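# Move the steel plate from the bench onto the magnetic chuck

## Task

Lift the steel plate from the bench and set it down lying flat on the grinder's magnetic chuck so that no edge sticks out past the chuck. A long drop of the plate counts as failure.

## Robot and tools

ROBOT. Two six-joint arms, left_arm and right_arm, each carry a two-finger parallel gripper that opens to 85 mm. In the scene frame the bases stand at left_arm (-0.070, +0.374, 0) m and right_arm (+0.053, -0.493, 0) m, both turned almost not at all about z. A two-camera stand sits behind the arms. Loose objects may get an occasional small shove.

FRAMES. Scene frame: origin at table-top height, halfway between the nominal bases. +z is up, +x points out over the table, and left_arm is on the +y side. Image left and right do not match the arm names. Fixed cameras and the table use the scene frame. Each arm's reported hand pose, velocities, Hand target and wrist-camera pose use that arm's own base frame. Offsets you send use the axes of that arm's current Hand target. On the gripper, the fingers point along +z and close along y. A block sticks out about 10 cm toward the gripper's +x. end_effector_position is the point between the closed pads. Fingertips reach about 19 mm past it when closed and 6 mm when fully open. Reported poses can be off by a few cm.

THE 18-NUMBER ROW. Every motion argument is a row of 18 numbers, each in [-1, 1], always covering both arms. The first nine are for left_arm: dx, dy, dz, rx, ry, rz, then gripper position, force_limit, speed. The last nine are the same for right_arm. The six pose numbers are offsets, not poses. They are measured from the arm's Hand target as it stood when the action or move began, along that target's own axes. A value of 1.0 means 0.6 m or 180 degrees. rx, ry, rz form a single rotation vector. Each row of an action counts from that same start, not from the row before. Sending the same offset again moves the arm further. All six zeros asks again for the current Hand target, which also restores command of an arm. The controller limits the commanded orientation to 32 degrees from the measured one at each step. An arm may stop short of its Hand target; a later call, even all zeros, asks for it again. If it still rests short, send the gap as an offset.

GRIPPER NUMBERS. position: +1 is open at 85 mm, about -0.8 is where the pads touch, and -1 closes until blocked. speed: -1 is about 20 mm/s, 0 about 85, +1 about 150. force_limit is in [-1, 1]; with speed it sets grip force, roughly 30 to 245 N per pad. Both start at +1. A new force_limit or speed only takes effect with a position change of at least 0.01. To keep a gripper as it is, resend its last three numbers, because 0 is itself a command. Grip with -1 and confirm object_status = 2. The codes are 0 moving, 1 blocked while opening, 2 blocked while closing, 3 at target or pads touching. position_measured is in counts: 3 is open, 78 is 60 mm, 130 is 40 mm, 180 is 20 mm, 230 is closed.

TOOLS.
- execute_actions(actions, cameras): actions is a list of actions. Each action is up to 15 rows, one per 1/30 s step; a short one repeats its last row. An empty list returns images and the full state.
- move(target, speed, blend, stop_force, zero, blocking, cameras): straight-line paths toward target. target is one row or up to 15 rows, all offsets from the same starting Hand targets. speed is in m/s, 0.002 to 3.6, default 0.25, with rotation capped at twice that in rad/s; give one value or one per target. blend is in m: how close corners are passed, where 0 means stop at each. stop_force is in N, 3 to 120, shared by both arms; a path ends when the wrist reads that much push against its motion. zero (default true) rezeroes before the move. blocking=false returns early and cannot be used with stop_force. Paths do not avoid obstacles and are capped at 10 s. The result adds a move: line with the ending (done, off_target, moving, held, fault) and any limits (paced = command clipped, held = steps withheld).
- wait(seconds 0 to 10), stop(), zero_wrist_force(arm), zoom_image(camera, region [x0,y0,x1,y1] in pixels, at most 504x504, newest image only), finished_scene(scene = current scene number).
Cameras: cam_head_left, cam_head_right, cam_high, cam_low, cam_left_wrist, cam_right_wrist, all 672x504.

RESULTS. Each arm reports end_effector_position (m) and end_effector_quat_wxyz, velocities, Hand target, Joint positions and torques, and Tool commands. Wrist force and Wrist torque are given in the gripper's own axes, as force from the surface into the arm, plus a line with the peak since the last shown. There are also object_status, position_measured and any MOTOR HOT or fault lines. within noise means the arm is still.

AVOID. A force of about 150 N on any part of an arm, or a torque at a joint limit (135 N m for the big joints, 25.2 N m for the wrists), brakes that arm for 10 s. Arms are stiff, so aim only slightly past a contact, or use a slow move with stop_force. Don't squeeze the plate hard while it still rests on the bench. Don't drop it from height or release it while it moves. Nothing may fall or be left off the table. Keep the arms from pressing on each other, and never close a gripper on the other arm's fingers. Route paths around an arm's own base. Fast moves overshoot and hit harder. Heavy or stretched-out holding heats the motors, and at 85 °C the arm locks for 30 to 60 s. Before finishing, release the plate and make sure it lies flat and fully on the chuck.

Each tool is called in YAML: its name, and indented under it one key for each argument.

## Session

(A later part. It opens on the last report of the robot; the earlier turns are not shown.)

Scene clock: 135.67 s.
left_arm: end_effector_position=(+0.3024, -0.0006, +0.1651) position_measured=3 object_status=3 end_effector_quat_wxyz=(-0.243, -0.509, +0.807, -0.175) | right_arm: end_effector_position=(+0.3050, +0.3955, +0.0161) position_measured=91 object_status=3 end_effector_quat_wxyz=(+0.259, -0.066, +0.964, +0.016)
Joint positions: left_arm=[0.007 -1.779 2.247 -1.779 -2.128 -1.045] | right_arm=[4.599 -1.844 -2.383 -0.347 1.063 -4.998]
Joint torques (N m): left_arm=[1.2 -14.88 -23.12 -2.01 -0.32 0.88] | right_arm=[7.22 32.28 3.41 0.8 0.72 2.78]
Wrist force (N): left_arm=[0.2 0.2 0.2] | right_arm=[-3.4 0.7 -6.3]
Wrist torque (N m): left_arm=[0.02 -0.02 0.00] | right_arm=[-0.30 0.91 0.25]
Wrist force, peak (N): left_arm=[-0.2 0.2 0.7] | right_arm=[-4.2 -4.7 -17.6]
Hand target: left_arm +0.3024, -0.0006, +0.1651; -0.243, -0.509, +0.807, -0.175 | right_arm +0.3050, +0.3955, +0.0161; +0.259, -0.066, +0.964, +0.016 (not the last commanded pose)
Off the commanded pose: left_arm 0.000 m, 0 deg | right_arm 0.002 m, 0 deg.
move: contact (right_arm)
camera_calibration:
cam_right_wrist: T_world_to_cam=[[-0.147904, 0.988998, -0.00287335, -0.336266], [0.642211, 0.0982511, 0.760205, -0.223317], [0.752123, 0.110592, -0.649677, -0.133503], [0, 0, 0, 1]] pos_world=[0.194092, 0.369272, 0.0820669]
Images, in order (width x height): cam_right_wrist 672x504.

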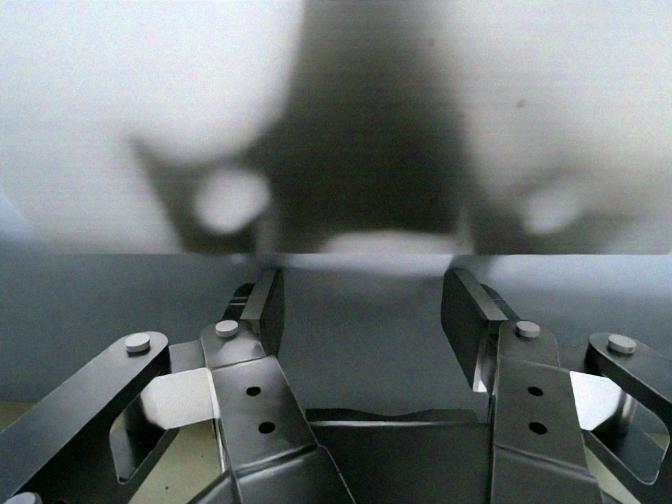

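move:
  target: [0,0,0,0,0,0,1,1,1,-0.0025,0,-0.0043,0,0,0,0.3,0,0]
  speed: 0.02

move:
  target: [0,0,0,0,0,0,1,1,1,0.499,0.079,-0.293,0.0217,0,0.0375,0.3,0,0]
  speed: 0.06
  stop_force: 40
  cameras: ["all"]

Scene clock: 143.20 s.
left_arm: end_effector_position=(+0.3024, -0.0006, +0.1651) position_measured=3 object_status=3 end_effector_quat_wxyz=(-0.243, -0.509, +0.807, -0.175) | right_arm: end_effector_position=(+0.3050, +0.3955, +0.0192) position_measured=91 object_status=3 end_effector_quat_wxyz=(+0.259, -0.066, +0.964, +0.016)
Joint positions: left_arm=[0.007 -1.779 2.247 -1.779 -2.128 -1.045] | right_arm=[4.599 -1.835 -2.381 -0.358 1.063 -4.998]
Joint torques (N m): left_arm=[-0.63 -15.54 -23.91 -1.82 -0.26 0.92] | right_arm=[6.77 22.07 20.62 4.06 -3.39 1.69]
Wrist force (N): left_arm=[-0.1 0.3 0.2] | right_arm=[-1.8 -0.6 0.4]
Wrist torque (N m): left_arm=[0.06 0.03 0.00] | right_arm=[-0.07 0.79 0.20]
Wrist force, peak (N): left_arm=[-0.3 0.2 0.7] | right_arm=[-3.9 1.7 -6.7]
Hand target: left_arm +0.3024, -0.0006, +0.1651; -0.243, -0.509, +0.807, -0.175 | right_arm +0.3050, +0.3955, +0.0191; +0.259, -0.066, +0.964, +0.016
Off the commanded pose: left_arm 0.000 m, 0 deg | right_arm 0.000 m, 0 deg.
move: done

Scene clock: 150.00 s.
left_arm: end_effector_position=(+0.3024, -0.0006, +0.1651) position_measured=3 object_status=3 end_effector_quat_wxyz=(-0.243, -0.509, +0.807, -0.175) | right_arm: end_effector_position=(-0.0454, +0.3957, +0.0211) position_measured=91 object_status=3 end_effector_quat_wxyz=(+0.260, +0.000, +0.966, -0.002)
Joint positions: left_arm=[0.007 -1.779 2.247 -1.779 -2.128 -1.045] | right_arm=[5.439 -1.734 -2.287 -1.061 1.189 -3.913]
Joint torques (N m): left_arm=[0.74 -14.29 -23.73 -1.85 -0.19 1.13] | right_arm=[-7.54 32.35 8.63 2.82 -3.59 -1.57]
Wrist force (N): left_arm=[0.1 0.3 0.2] | right_arm=[-2.3 -1.0 0.4]
Wrist torque (N m): left_arm=[0.05 -0.01 0.00] | right_arm=[-0.08 0.83 0.20]
Wrist force, peak (N): left_arm=[-0.1 0.2 0.8] | right_arm=[-8.7 -1.7 1.4]
Hand target: left_arm +0.3024, -0.0006, +0.1651; -0.243, -0.509, +0.807, -0.175 | right_arm -0.0454, +0.3957, +0.0211; +0.260, +0.000, +0.966, -0.002
Off the commanded pose: left_arm 0.000 m, 0 deg | right_arm 0.000 m, 0 deg.
move: done
camera_calibration:
cam_right_wrist: T_world_to_cam=[[-0.0124278, 0.999919, -0.00289948, -0.386406], [0.649239, 0.0102745, 0.760515, 0.0330336], [0.760483, 0.00756906, -0.649314, 0.174506], [0, 0, 0, 1]] pos_world=[-0.158958, 0.384715, 0.087066]

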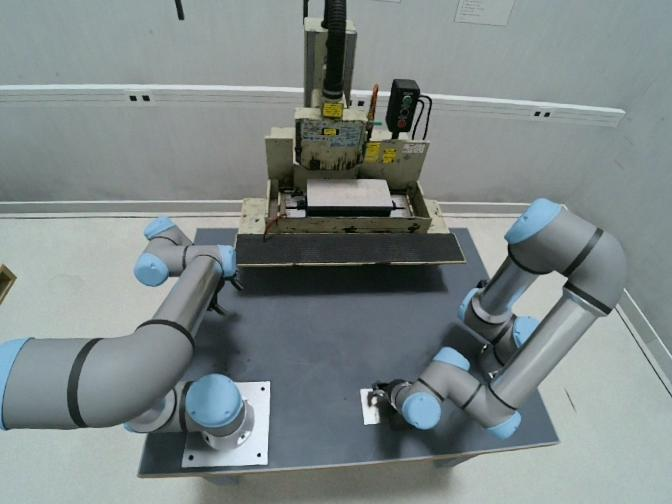

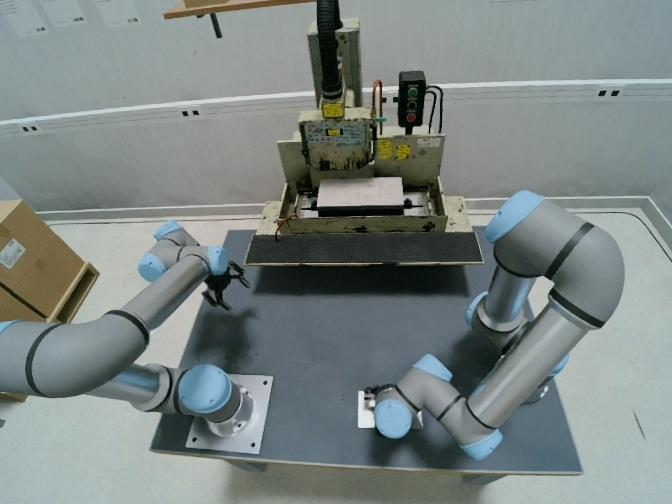

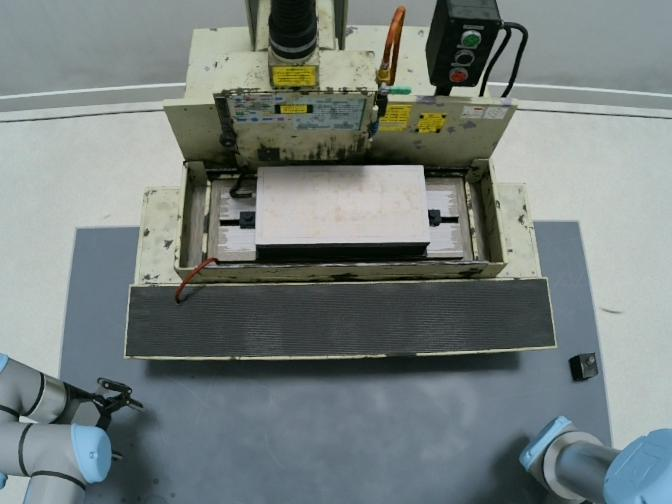

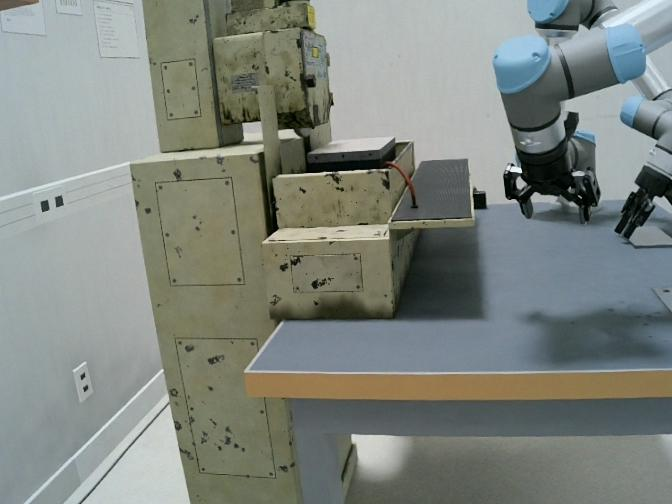

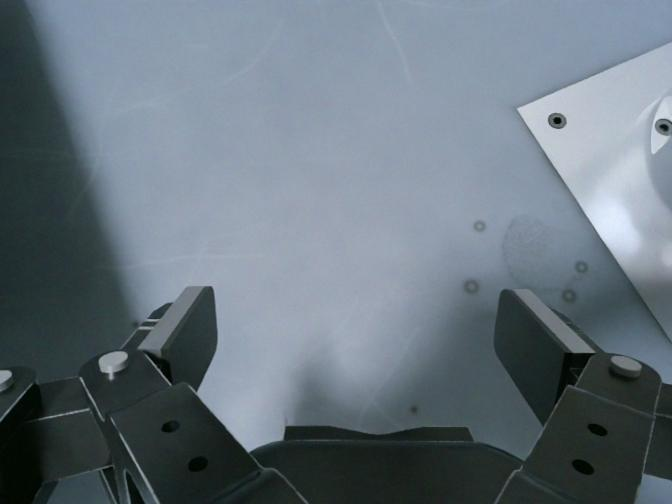

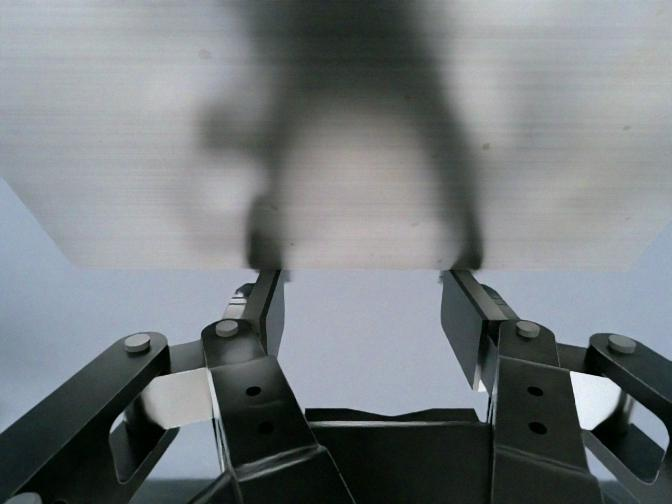

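zoom_image:
  camera: "cam_head_left"
  region: [300, 370, 450, 490]

zoom_image:
  camera: "cam_head_right"
  region: [300, 370, 450, 490]

Scaled by 3.360 from the camera's 672x504 image, which has a finer 960x720 frame.

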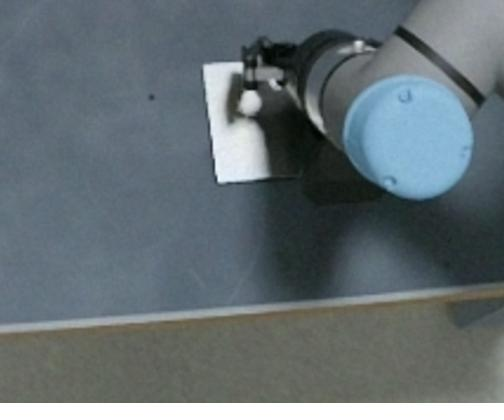

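Scaled by 3.360 from the camera's 672x504 image, which has a finer 960x720 frame.

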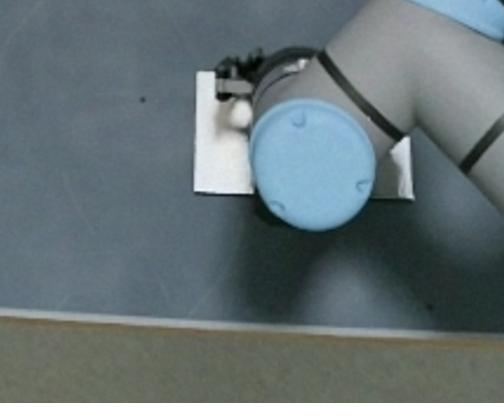

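move:
  target: [0,0,0,0,0,0,1,1,1,0.175,0,-0.097,0,0,0,0.3,0,0]
  speed: 0.06
  stop_force: 40
  cameras: ["all"]

zoom_image:
  camera: "cam_head_left"
  region: [300, 370, 450, 490]

zoom_image:
  camera: "cam_head_right"
  region: [300, 370, 450, 490]

Scene clock: 160.23 s.
left_arm: end_effector_position=(+0.3024, -0.0006, +0.1651) position_measured=3 object_status=3 end_effector_quat_wxyz=(-0.243, -0.509, +0.807, -0.175) | right_arm: end_effector_position=(-0.1655, +0.3958, +0.0189) position_measured=91 object_status=3 end_effector_quat_wxyz=(+0.260, +0.000, +0.966, -0.002)
Joint positions: left_arm=[0.007 -1.779 2.247 -1.779 -2.128 -1.045] | right_arm=[5.624 -1.853 -2.112 -1.178 1.261 -3.732]
Joint torques (N m): left_arm=[-0.11 -14.51 -24.97 -1.59 -0.08 1.24] | right_arm=[-6.86 39.03 9.87 1.25 -3.52 -2.69]
Wrist force (N): left_arm=[0.1 0.2 0.3] | right_arm=[-2.6 -0.7 0.9]
Wrist torque (N m): left_arm=[0.03 0.00 -0.01] | right_arm=[-0.04 0.87 0.22]
Wrist force, peak (N): left_arm=[0.0 0.6 0.7] | right_arm=[-19.2 -0.7 -6.1]
Hand target: left_arm +0.3024, -0.0006, +0.1651; -0.243, -0.509, +0.807, -0.175 | right_arm -0.1655, +0.3958, +0.0189; +0.260, +0.000, +0.966, -0.002
Off the commanded pose: left_arm 0.000 m, 0 deg | right_arm 0.000 m, 0 deg.
move: done
camera_calibration:
cam_right_wrist: T_world_to_cam=[[-0.0123634, 0.99992, -0.00282297, -0.387994], [0.64924, 0.0101745, 0.760516, 0.112729], [0.760483, 0.00756977, -0.649313, 0.264269], [0, 0, 0, 1]] pos_world=[-0.278958, 0.384815, 0.0847659]

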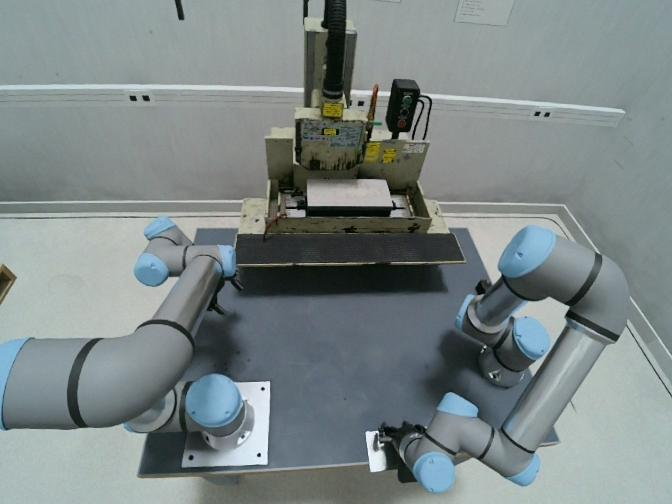

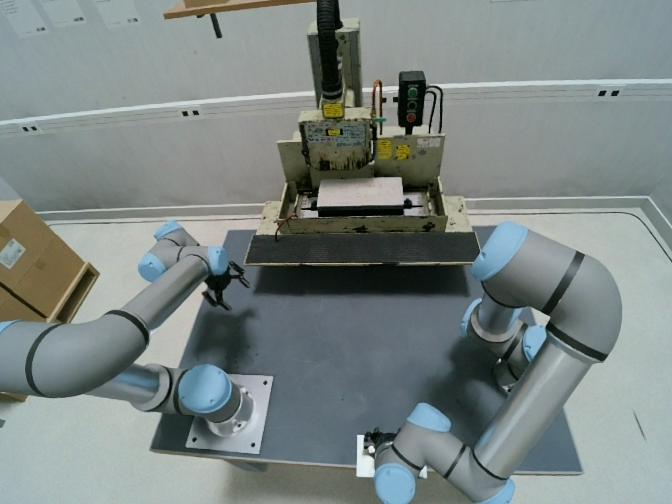

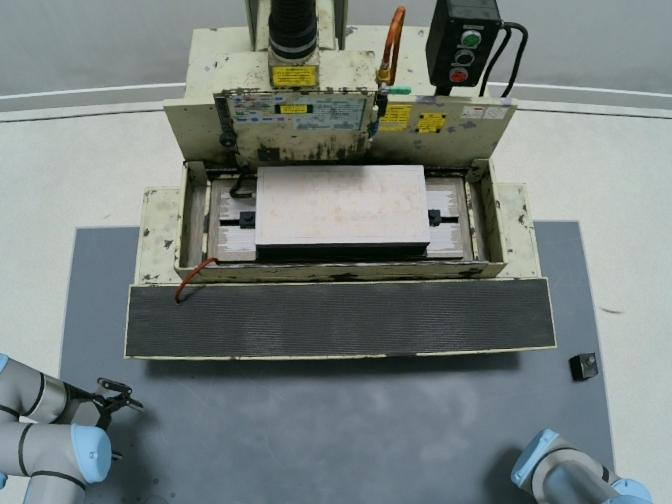

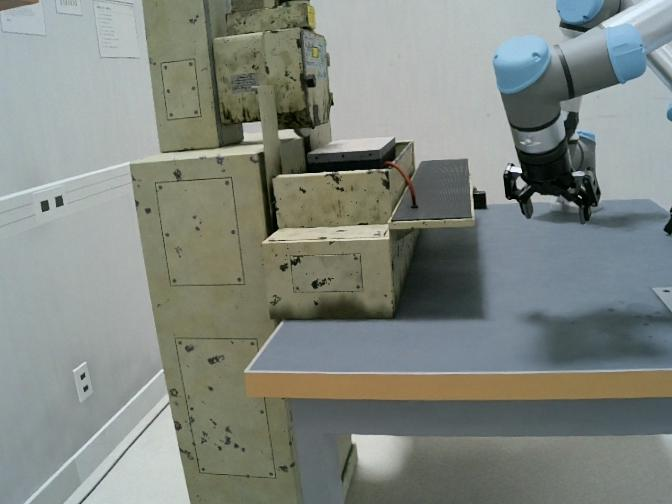

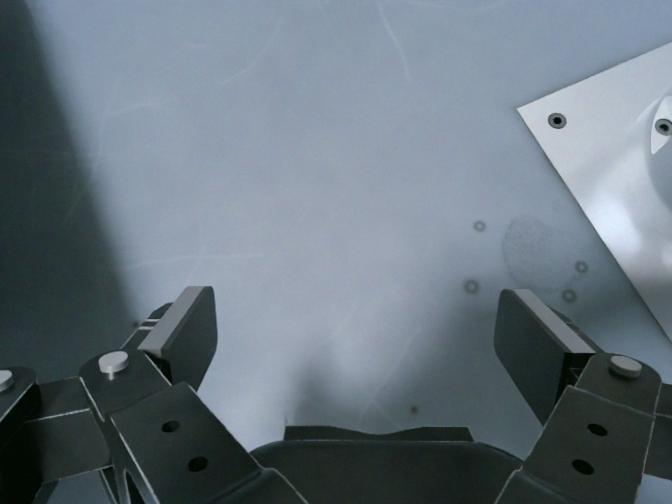

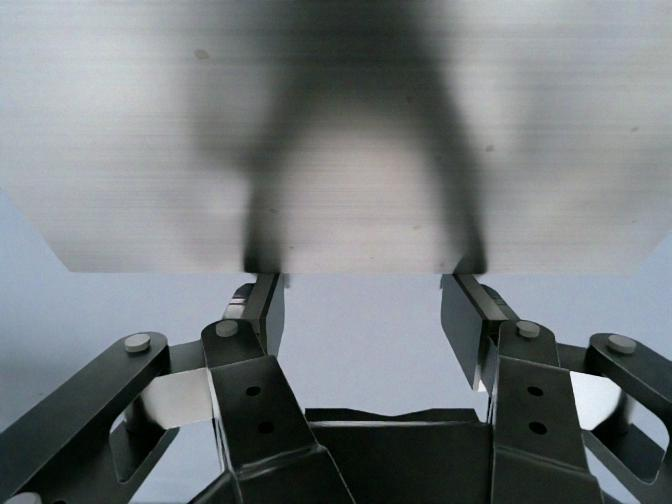

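Scaled by 3.360 from the camera's 672x504 image, which has a finer 960x720 frame.

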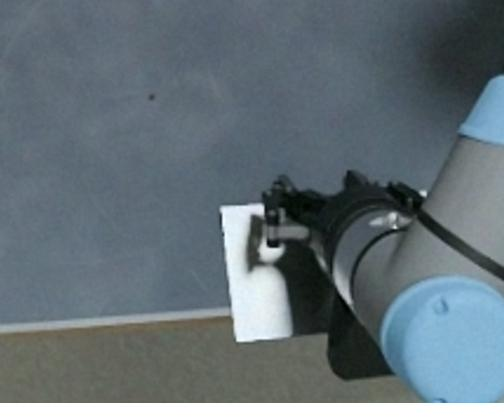

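Scaled by 3.360 from the camera's 672x504 image, which has a finer 960x720 frame.

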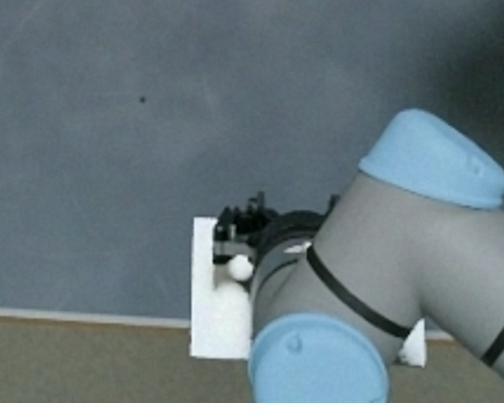

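move:
  target: [0,0,0,0,0,0,1,1,1,0.0205,0,-0.0117,0,0,0,0.3,0,0]
  speed: 0.03
  stop_force: 40

move:
  target:
    - [0,0,0,0,0,0,1,1,1,-0.029,0,0.0157,0,0,0,0.3,0,0]
    - [0,0,0,0,0,0,1,1,1,-0.237,0,-0.344,0,0,0,0.3,0,0]
    - [0,0,0,0,0,0,1,1,1,0.109,0,-0.544,-0.2597,-0.2597,0.4499,1,0,0]
  speed: [0.05,0.15,0.2]
  cameras: ["all"]

zoom_image:
  camera: "cam_head_left"
  region: [300, 370, 450, 490]

Scene clock: 175.80 s.
left_arm: end_effector_position=(+0.3024, -0.0006, +0.1651) position_measured=3 object_status=3 end_effector_quat_wxyz=(-0.243, -0.509, +0.807, -0.175) | right_arm: end_effector_position=(-0.1796, +0.3958, +0.0188) position_measured=91 object_status=3 end_effector_quat_wxyz=(+0.260, +0.000, +0.966, -0.002)
Joint positions: left_arm=[0.007 -1.779 2.247 -1.779 -2.128 -1.045] | right_arm=[5.642 -1.87 -2.087 -1.192 1.269 -3.716]
Joint torques (N m): left_arm=[1.21 -16.21 -24.28 -1.89 0.05 1.14] | right_arm=[-6.29 39.28 9.65 3.82 -2.6 -2.63]
Wrist force (N): left_arm=[0.0 0.5 0.4] | right_arm=[-6.5 0.1 -0.5]
Wrist torque (N m): left_arm=[0.07 0.01 -0.01] | right_arm=[-0.05 0.91 0.15]
Wrist force, peak (N): left_arm=[-0.1 0.4 0.7] | right_arm=[-13.2 -0.8 -2.1]
Hand target: left_arm +0.3024, -0.0006, +0.1651; -0.243, -0.509, +0.807, -0.175 | right_arm -0.1796, +0.3958, +0.0188; +0.260, +0.000, +0.966, -0.002
Off the commanded pose: left_arm 0.000 m, 0 deg | right_arm 0.000 m, 0 deg.
move: done

Scene clock: 184.17 s.
left_arm: end_effector_position=(+0.3024, -0.0006, +0.1651) position_measured=3 object_status=3 end_effector_quat_wxyz=(-0.243, -0.509, +0.807, -0.175) | right_arm: end_effector_position=(-0.3999, +0.3968, +0.2684) position_measured=3 object_status=0 end_effector_quat_wxyz=(+0.501, +0.499, +0.500, +0.500)
Joint positions: left_arm=[0.007 -1.779 2.247 -1.779 -2.128 -1.045] | right_arm=[5.914 -2.6 -0.578 -3.108 1.203 -1.573]
Joint torques (N m): left_arm=[0.6 -14.95 -25.49 -1.65 0.09 1.04] | right_arm=[6.84 54.16 27.87 -3.4 -2.73 2.71]
Wrist force (N): left_arm=[0.0 0.1 0.6] | right_arm=[-3.3 -1.8 1.1]
Wrist torque (N m): left_arm=[0.01 -0.01 -0.01] | right_arm=[-0.08 0.66 0.44]
Wrist force, peak (N): left_arm=[-0.3 0.4 0.8] | right_arm=[-6.1 0.1 -0.4]
Hand target: left_arm +0.3024, -0.0006, +0.1651; -0.243, -0.509, +0.807, -0.175 | right_arm -0.3999, +0.3968, +0.2684; +0.501, +0.499, +0.500, +0.500
Off the commanded pose: left_arm 0.000 m, 0 deg | right_arm 0.000 m, 0 deg.
move: done
camera_calibration:
cam_right_wrist: T_world_to_cam=[[-0.00882519, 0.01364, 0.999868, -0.267518], [-0.333833, -0.94258, 0.00991194, 0.26154], [0.942591, -0.333701, 0.0128719, 0.635008], [0, 0, 0, 1]] pos_world=[-0.513603, 0.462075, 0.256716]

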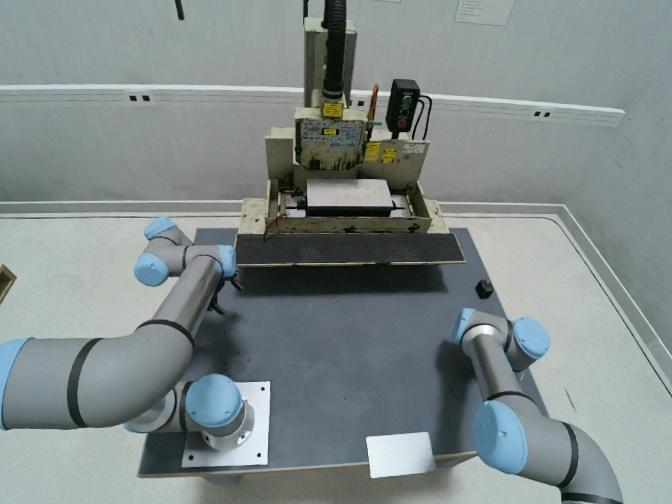

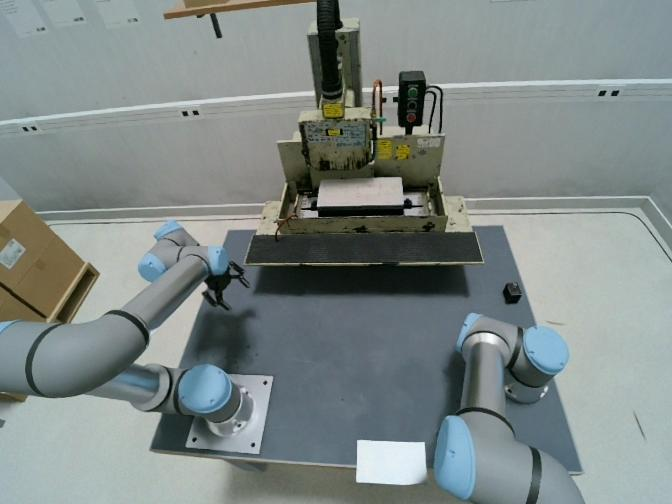

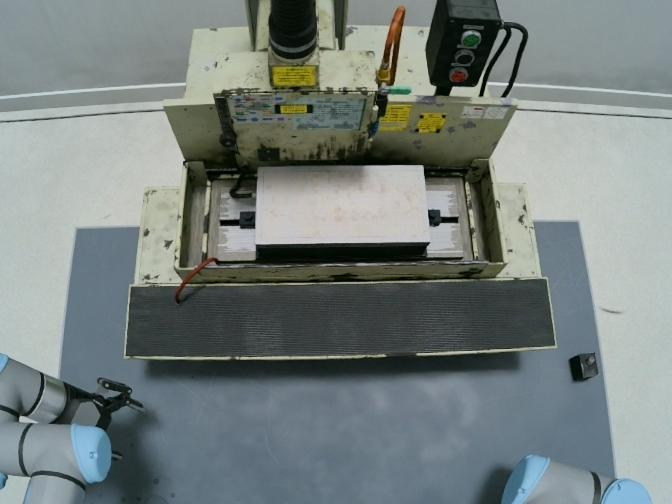

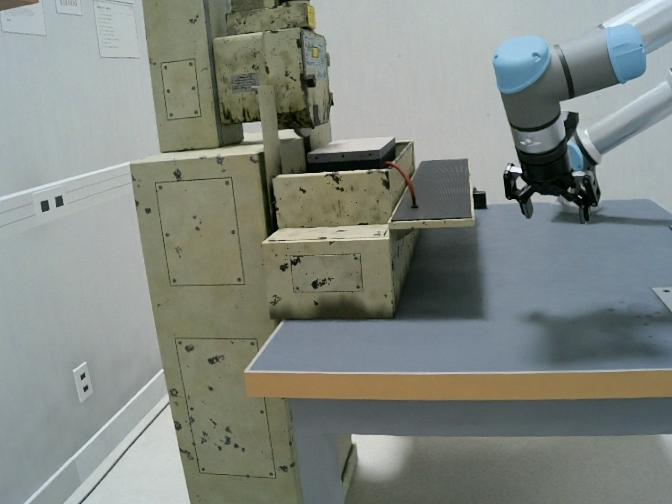

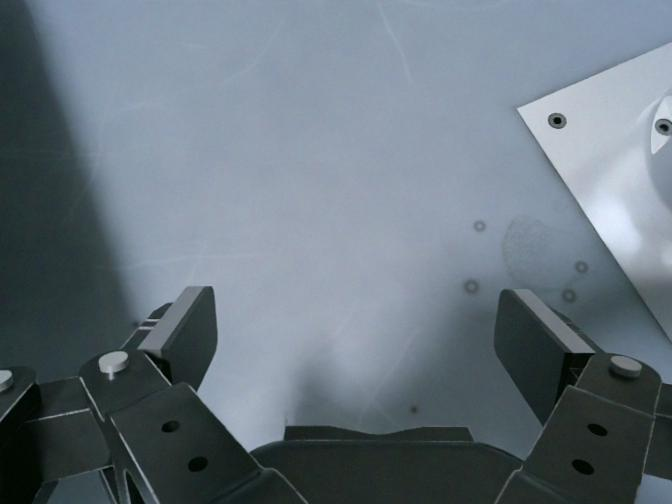

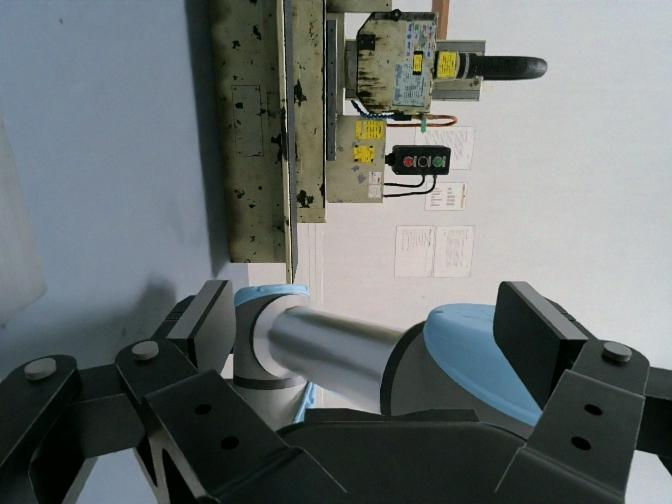

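Scaled by 3.360 from the camera's 672x504 image, which has a finer 960x720 frame.

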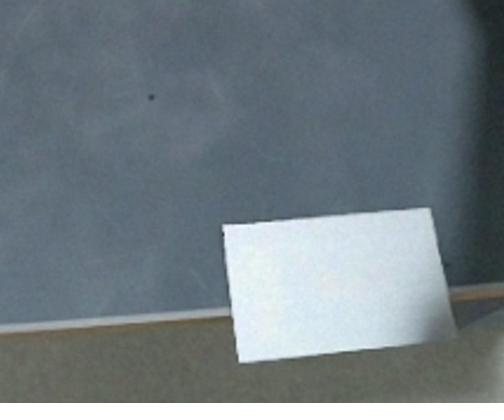

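move:
  target: [0,0,0,0,0,0,1,1,1,0,-0.4357,0,0,0,0,1,0,0]
  speed: 0.1
  stop_force: 30
  cameras: ["cam_head_left","cam_head_right","cam_right_wrist"]

Scene clock: 191.70 s.
left_arm: end_effector_position=(+0.3024, -0.0006, +0.1651) position_measured=3 object_status=3 end_effector_quat_wxyz=(-0.243, -0.509, +0.807, -0.175) | right_arm: end_effector_position=(-0.3994, +0.3961, +0.0070) position_measured=3 object_status=3 end_effector_quat_wxyz=(+0.501, +0.499, +0.500, +0.500)
Joint positions: left_arm=[0.007 -1.779 2.247 -1.779 -2.128 -1.045] | right_arm=[5.915 -2.847 -0.77 -2.668 1.203 -1.573]
Joint torques (N m): left_arm=[0.54 -15.44 -24 -1.69 0.06 1.18] | right_arm=[4.18 59.16 10.63 -0.3 2.77 -2.31]
Wrist force (N): left_arm=[0.1 0.4 0.4] | right_arm=[-2.7 -1.3 1.2]
Wrist torque (N m): left_arm=[0.06 -0.01 0.00] | right_arm=[0.02 0.63 0.49]
Wrist force, peak (N): left_arm=[-0.1 0.5 0.8] | right_arm=[-2.8 -2.8 1.8]
Hand target: left_arm +0.3024, -0.0006, +0.1651; -0.243, -0.509, +0.807, -0.175 | right_arm -0.3994, +0.3961, +0.0070; +0.501, +0.499, +0.500, +0.500
Off the commanded pose: left_arm 0.000 m, 0 deg | right_arm 0.000 m, 0 deg.
move: done
camera_calibration:
cam_right_wrist: T_world_to_cam=[[-0.0088251, 0.013639, 0.999868, -0.00613877], [-0.333801, -0.942592, 0.00991146, 0.263627], [0.942602, -0.333669, 0.0128712, 0.637753], [0, 0, 0, 1]] pos_world=[-0.513203, 0.461375, -0.00468359]
Images, in order (width x height): cam_head_left 672x504, cam_head_right 672x504, cam_right_wrist 672x504.

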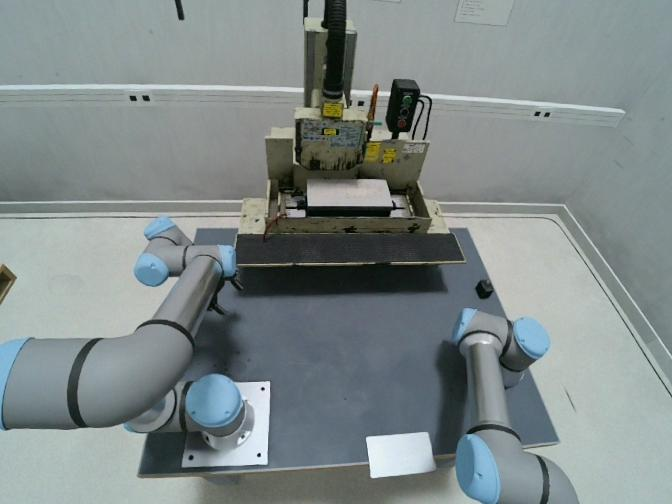

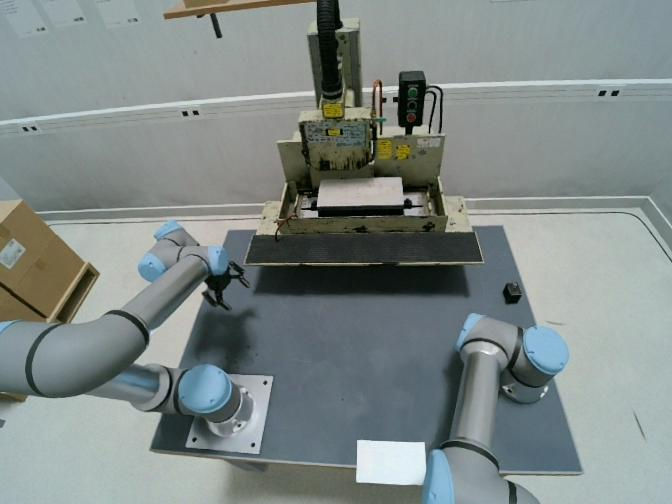

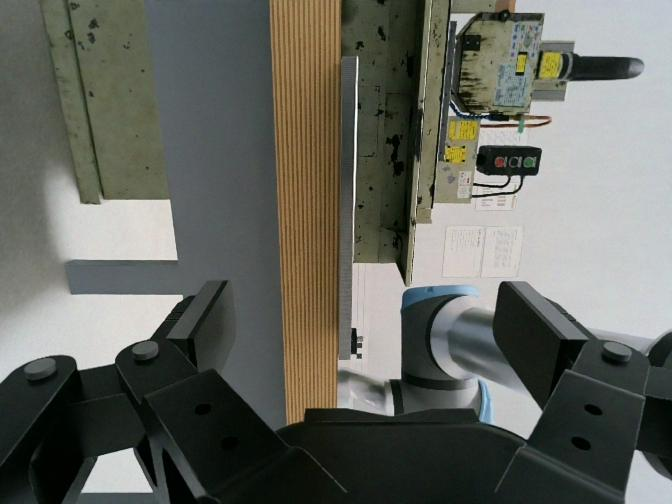

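move:
  target: [0,0,0,0,0,0,1,1,1,0,0.002,0.219,0,0,0,1,0,0]
  speed: 0.05
  stop_force: 12
  cameras: ["cam_head_left","cam_right_wrist"]

zoom_image:
  camera: "cam_right_wrist"
  region: [150, 200, 550, 400]

Scene clock: 201.57 s.
left_arm: end_effector_position=(+0.3024, -0.0006, +0.1651) position_measured=3 object_status=3 end_effector_quat_wxyz=(-0.243, -0.509, +0.807, -0.175) | right_arm: end_effector_position=(-0.2680, +0.3960, +0.0084) position_measured=3 object_status=3 end_effector_quat_wxyz=(+0.501, +0.499, +0.500, +0.500)
Joint positions: left_arm=[0.007 -1.779 2.247 -1.779 -2.128 -1.045] | right_arm=[5.841 -2.599 -1.317 -2.369 1.13 -1.572]
Joint torques (N m): left_arm=[0.85 -15.35 -24.03 -1.53 0.39 1.57] | right_arm=[8.87 47.78 8.2 -2.41 3.21 -1.76]
Wrist force (N): left_arm=[-0.1 0.4 0.4] | right_arm=[-2.7 -1.3 1.2]
Wrist torque (N m): left_arm=[0.06 0.01 -0.01] | right_arm=[0.03 0.56 0.45]
Wrist force, peak (N): left_arm=[-0.1 0.5 0.7] | right_arm=[-3.4 -1.7 1.6]
Hand target: left_arm +0.3024, -0.0006, +0.1651; -0.243, -0.509, +0.807, -0.175 | right_arm -0.2680, +0.3960, +0.0084; +0.501, +0.499, +0.500, +0.500
Off the commanded pose: left_arm 0.000 m, 0 deg | right_arm 0.000 m, 0 deg.
move: done
camera_calibration:
cam_right_wrist: T_world_to_cam=[[-0.00876547, 0.0135112, 0.99987, -0.00639618], [-0.333831, -0.942582, 0.00981052, 0.307363], [0.942592, -0.333702, 0.0127726, 0.513854], [0, 0, 0, 1]] pos_world=[-0.381803, 0.461275, -0.0031833]
Images, in order (width x height): cam_head_left 672x504, cam_right_wrist 672x504.

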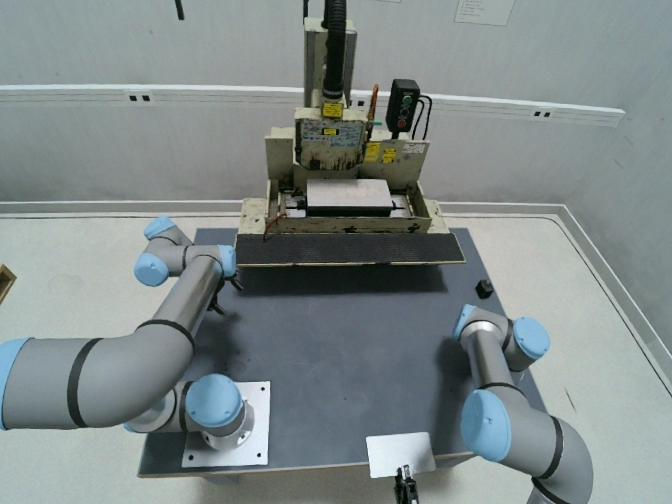

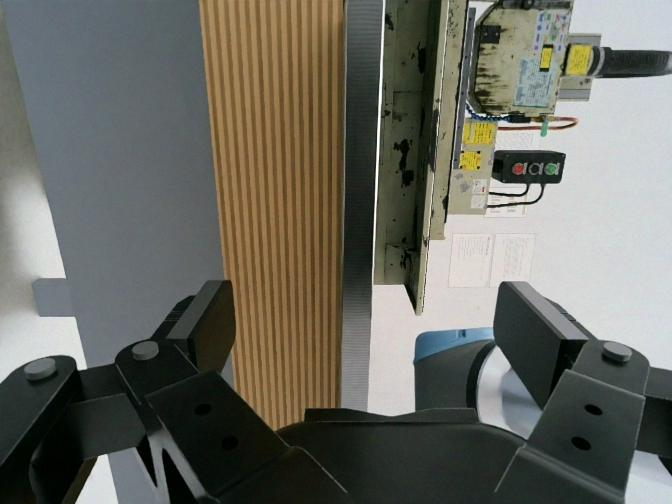

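Scaled by 1.260 from the camera's 672x504 image, which has a finer 960x720 frame.

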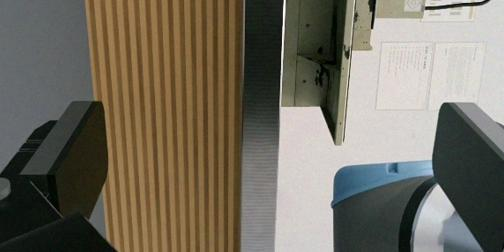

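move:
  target: [0,0,0,0,0,0,1,1,1,0,0,0,0,0,0,-1,-0.2,-1]

move:
  target: [0,0,0,0,0,0,1,1,1,0,0.01,0,0,0,0,-1,-0.2,-1]
  speed: 0.03
  cameras: ["cam_head_left","cam_right_wrist"]

Scene clock: 208.60 s.
left_arm: end_effector_position=(+0.3024, -0.0006, +0.1651) position_measured=3 object_status=3 end_effector_quat_wxyz=(-0.243, -0.509, +0.807, -0.175) | right_arm: end_effector_position=(-0.2698, +0.3968, +0.0042) position_measured=207 object_status=0 end_effector_quat_wxyz=(+0.495, +0.505, +0.502, +0.497)
Joint positions: left_arm=[0.007 -1.779 2.247 -1.779 -2.128 -1.045] | right_arm=[5.841 -2.599 -1.317 -2.351 1.129 -1.572]
Joint torques (N m): left_arm=[0.33 -15.86 -24.94 -1.83 0.21 1.46] | right_arm=[-25.8 52.24 -7.8 -13.05 -1.09 -2.16]
Wrist force (N): left_arm=[-0.2 0.3 0.7] | right_arm=[-2.0 -13.2 -69.4]
Wrist torque (N m): left_arm=[0.06 0.03 -0.01] | right_arm=[0.90 0.45 0.42]
Wrist force, peak (N): left_arm=[-0.6 0.0 0.8] | right_arm=[-2.2 -12.9 -69.5]
Hand target: left_arm +0.3024, -0.0006, +0.1651; -0.243, -0.509, +0.807, -0.175 | right_arm -0.2680, +0.3960, +0.0084; +0.501, +0.499, +0.500, +0.500
Off the commanded pose: left_arm 0.000 m, 0 deg | right_arm 0.005 m, 1 deg.
move: off_target (right_arm)

Scene clock: 209.37 s.
left_arm: end_effector_position=(+0.3024, -0.0006, +0.1651) position_measured=3 object_status=3 end_effector_quat_wxyz=(-0.243, -0.509, +0.807, -0.175) | right_arm: end_effector_position=(-0.2700, +0.3970, +0.0096) position_measured=211 object_status=0 end_effector_quat_wxyz=(+0.494, +0.506, +0.502, +0.497)
Joint positions: left_arm=[0.007 -1.779 2.247 -1.779 -2.128 -1.045] | right_arm=[5.841 -2.589 -1.319 -2.356 1.129 -1.572]
Joint torques (N m): left_arm=[0.77 -14.96 -23.7 -1.48 0.24 1.47] | right_arm=[-19.96 54.48 -1.64 -12.98 -0.33 -1.09]
Wrist force (N): left_arm=[0.0 -0.1 0.5] | right_arm=[-4.2 -29.3 -34.1]
Wrist torque (N m): left_arm=[-0.02 0.00 -0.01] | right_arm=[1.07 0.57 0.54]
Wrist force, peak (N): left_arm=[0.2 0.0 0.7] | right_arm=[-2.3 -13.3 -69.6]
Hand target: left_arm +0.3024, -0.0006, +0.1651; -0.243, -0.509, +0.807, -0.175 | right_arm -0.2680, +0.3960, +0.0144; +0.501, +0.499, +0.500, +0.500
Off the commanded pose: left_arm 0.000 m, 0 deg | right_arm 0.005 m, 1 deg.
move: off_target (right_arm)
camera_calibration:
cam_right_wrist: T_world_to_cam=[[0.0105553, 0.00460355, 0.999934, 0.0012034], [-0.333576, -0.94269, 0.00786123, 0.307811], [0.942664, -0.333637, -0.00841471, 0.516184], [0, 0, 0, 1]] pos_world=[-0.383922, 0.462384, 0.000720446]
Images, in order (width x height): cam_head_left 672x504, cam_right_wrist 672x504.

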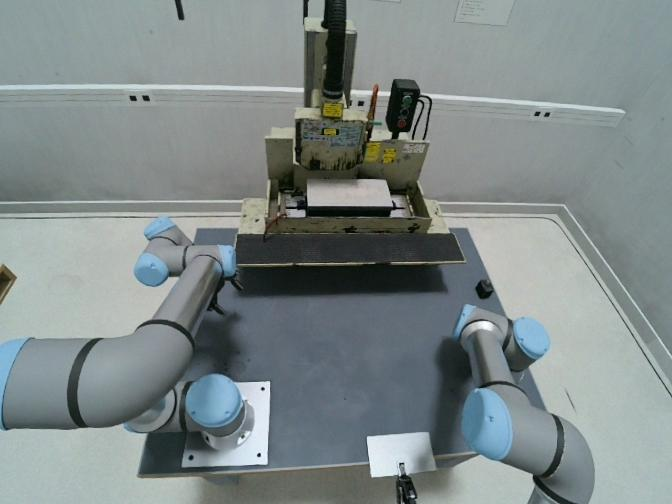

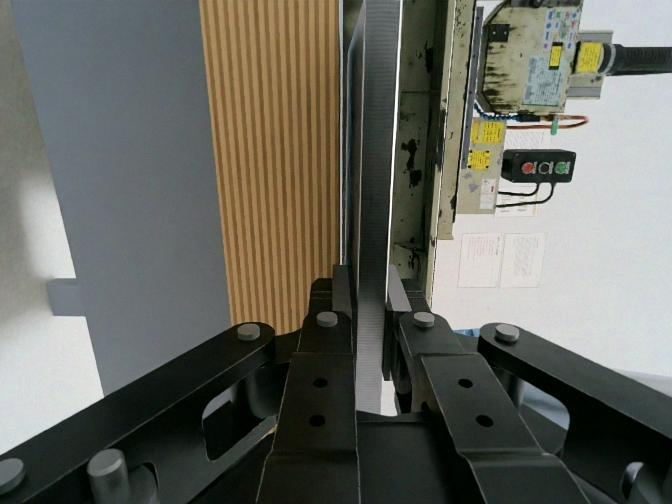

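move:
  target:
    - [0,0,0,0,0,0,1,1,1,0,0.003,-0.010,0,0,0,-1,-0.2,-1]
    - [0,0,0,0,0,0,1,1,1,0,0.2,-0.010,0,0,0,-1,-0.2,-1]
  speed: 0.04
  cameras: ["cam_head_left","cam_right_wrist","cam_head_right"]

Scene clock: 216.43 s.
left_arm: end_effector_position=(+0.3024, -0.0006, +0.1651) position_measured=3 object_status=3 end_effector_quat_wxyz=(-0.243, -0.509, +0.807, -0.175) | right_arm: end_effector_position=(-0.2742, +0.3963, +0.1346) position_measured=211 object_status=2 end_effector_quat_wxyz=(+0.501, +0.499, +0.500, +0.500) end_effector_velocity=(-0.001, +0.000, -0.002) end_effector_angular_velocity=(+0.003, +0.005, +0.001)
Joint positions: left_arm=[0.007 -1.779 2.247 -1.779 -2.128 -1.045] | right_arm=[5.844 -2.418 -1.289 -2.578 1.133 -1.572]
Joint velocities: left_arm=[within noise] | right_arm=[0.001 -0.002 0.001 0.007 0 0]
Joint torques (N m): left_arm=[0.31 -15.93 -24.55 -1.44 0.54 1.29] | right_arm=[-8 50.45 13.42 -3.35 -2.53 2.25]
Wrist force (N): left_arm=[-0.3 0.3 0.6] | right_arm=[-3.1 -12.7 1.3]
Wrist torque (N m): left_arm=[0.04 0.05 0.00] | right_arm=[0.43 0.62 0.48]
Wrist force, peak (N): left_arm=[-0.3 0.2 1.0] | right_arm=[-3.2 -26.8 -37.2]
Hand target: left_arm +0.3024, -0.0006, +0.1651; -0.243, -0.509, +0.807, -0.175 | right_arm -0.2742, +0.3963, +0.1344; +0.501, +0.499, +0.500, +0.500
Off the commanded pose: left_arm 0.000 m, 0 deg | right_arm 0.000 m, 0 deg.
move: done
camera_calibration:
cam_right_wrist: T_world_to_cam=[[-0.0086374, 0.0135712, 0.999871, -0.132516], [-0.333831, -0.942581, 0.00990981, 0.304326], [0.942593, -0.333702, 0.0126719, 0.5182], [0, 0, 0, 1]] pos_world=[-0.388003, 0.461575, 0.122916]
Images, in order (width x height): cam_head_left 672x504, cam_head_right 672x504, cam_right_wrist 672x504.

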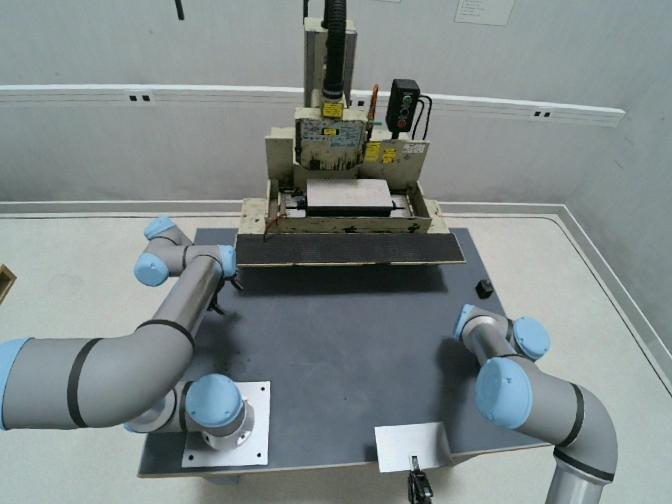

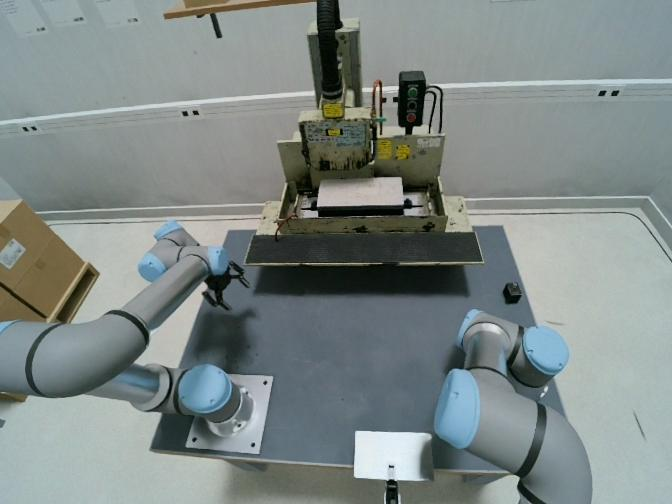

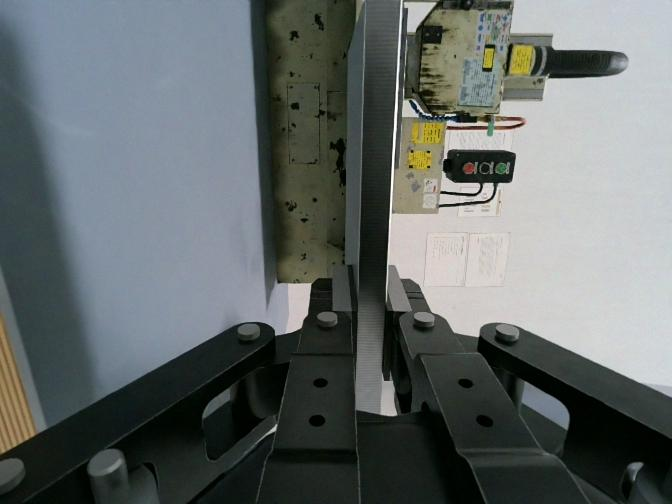

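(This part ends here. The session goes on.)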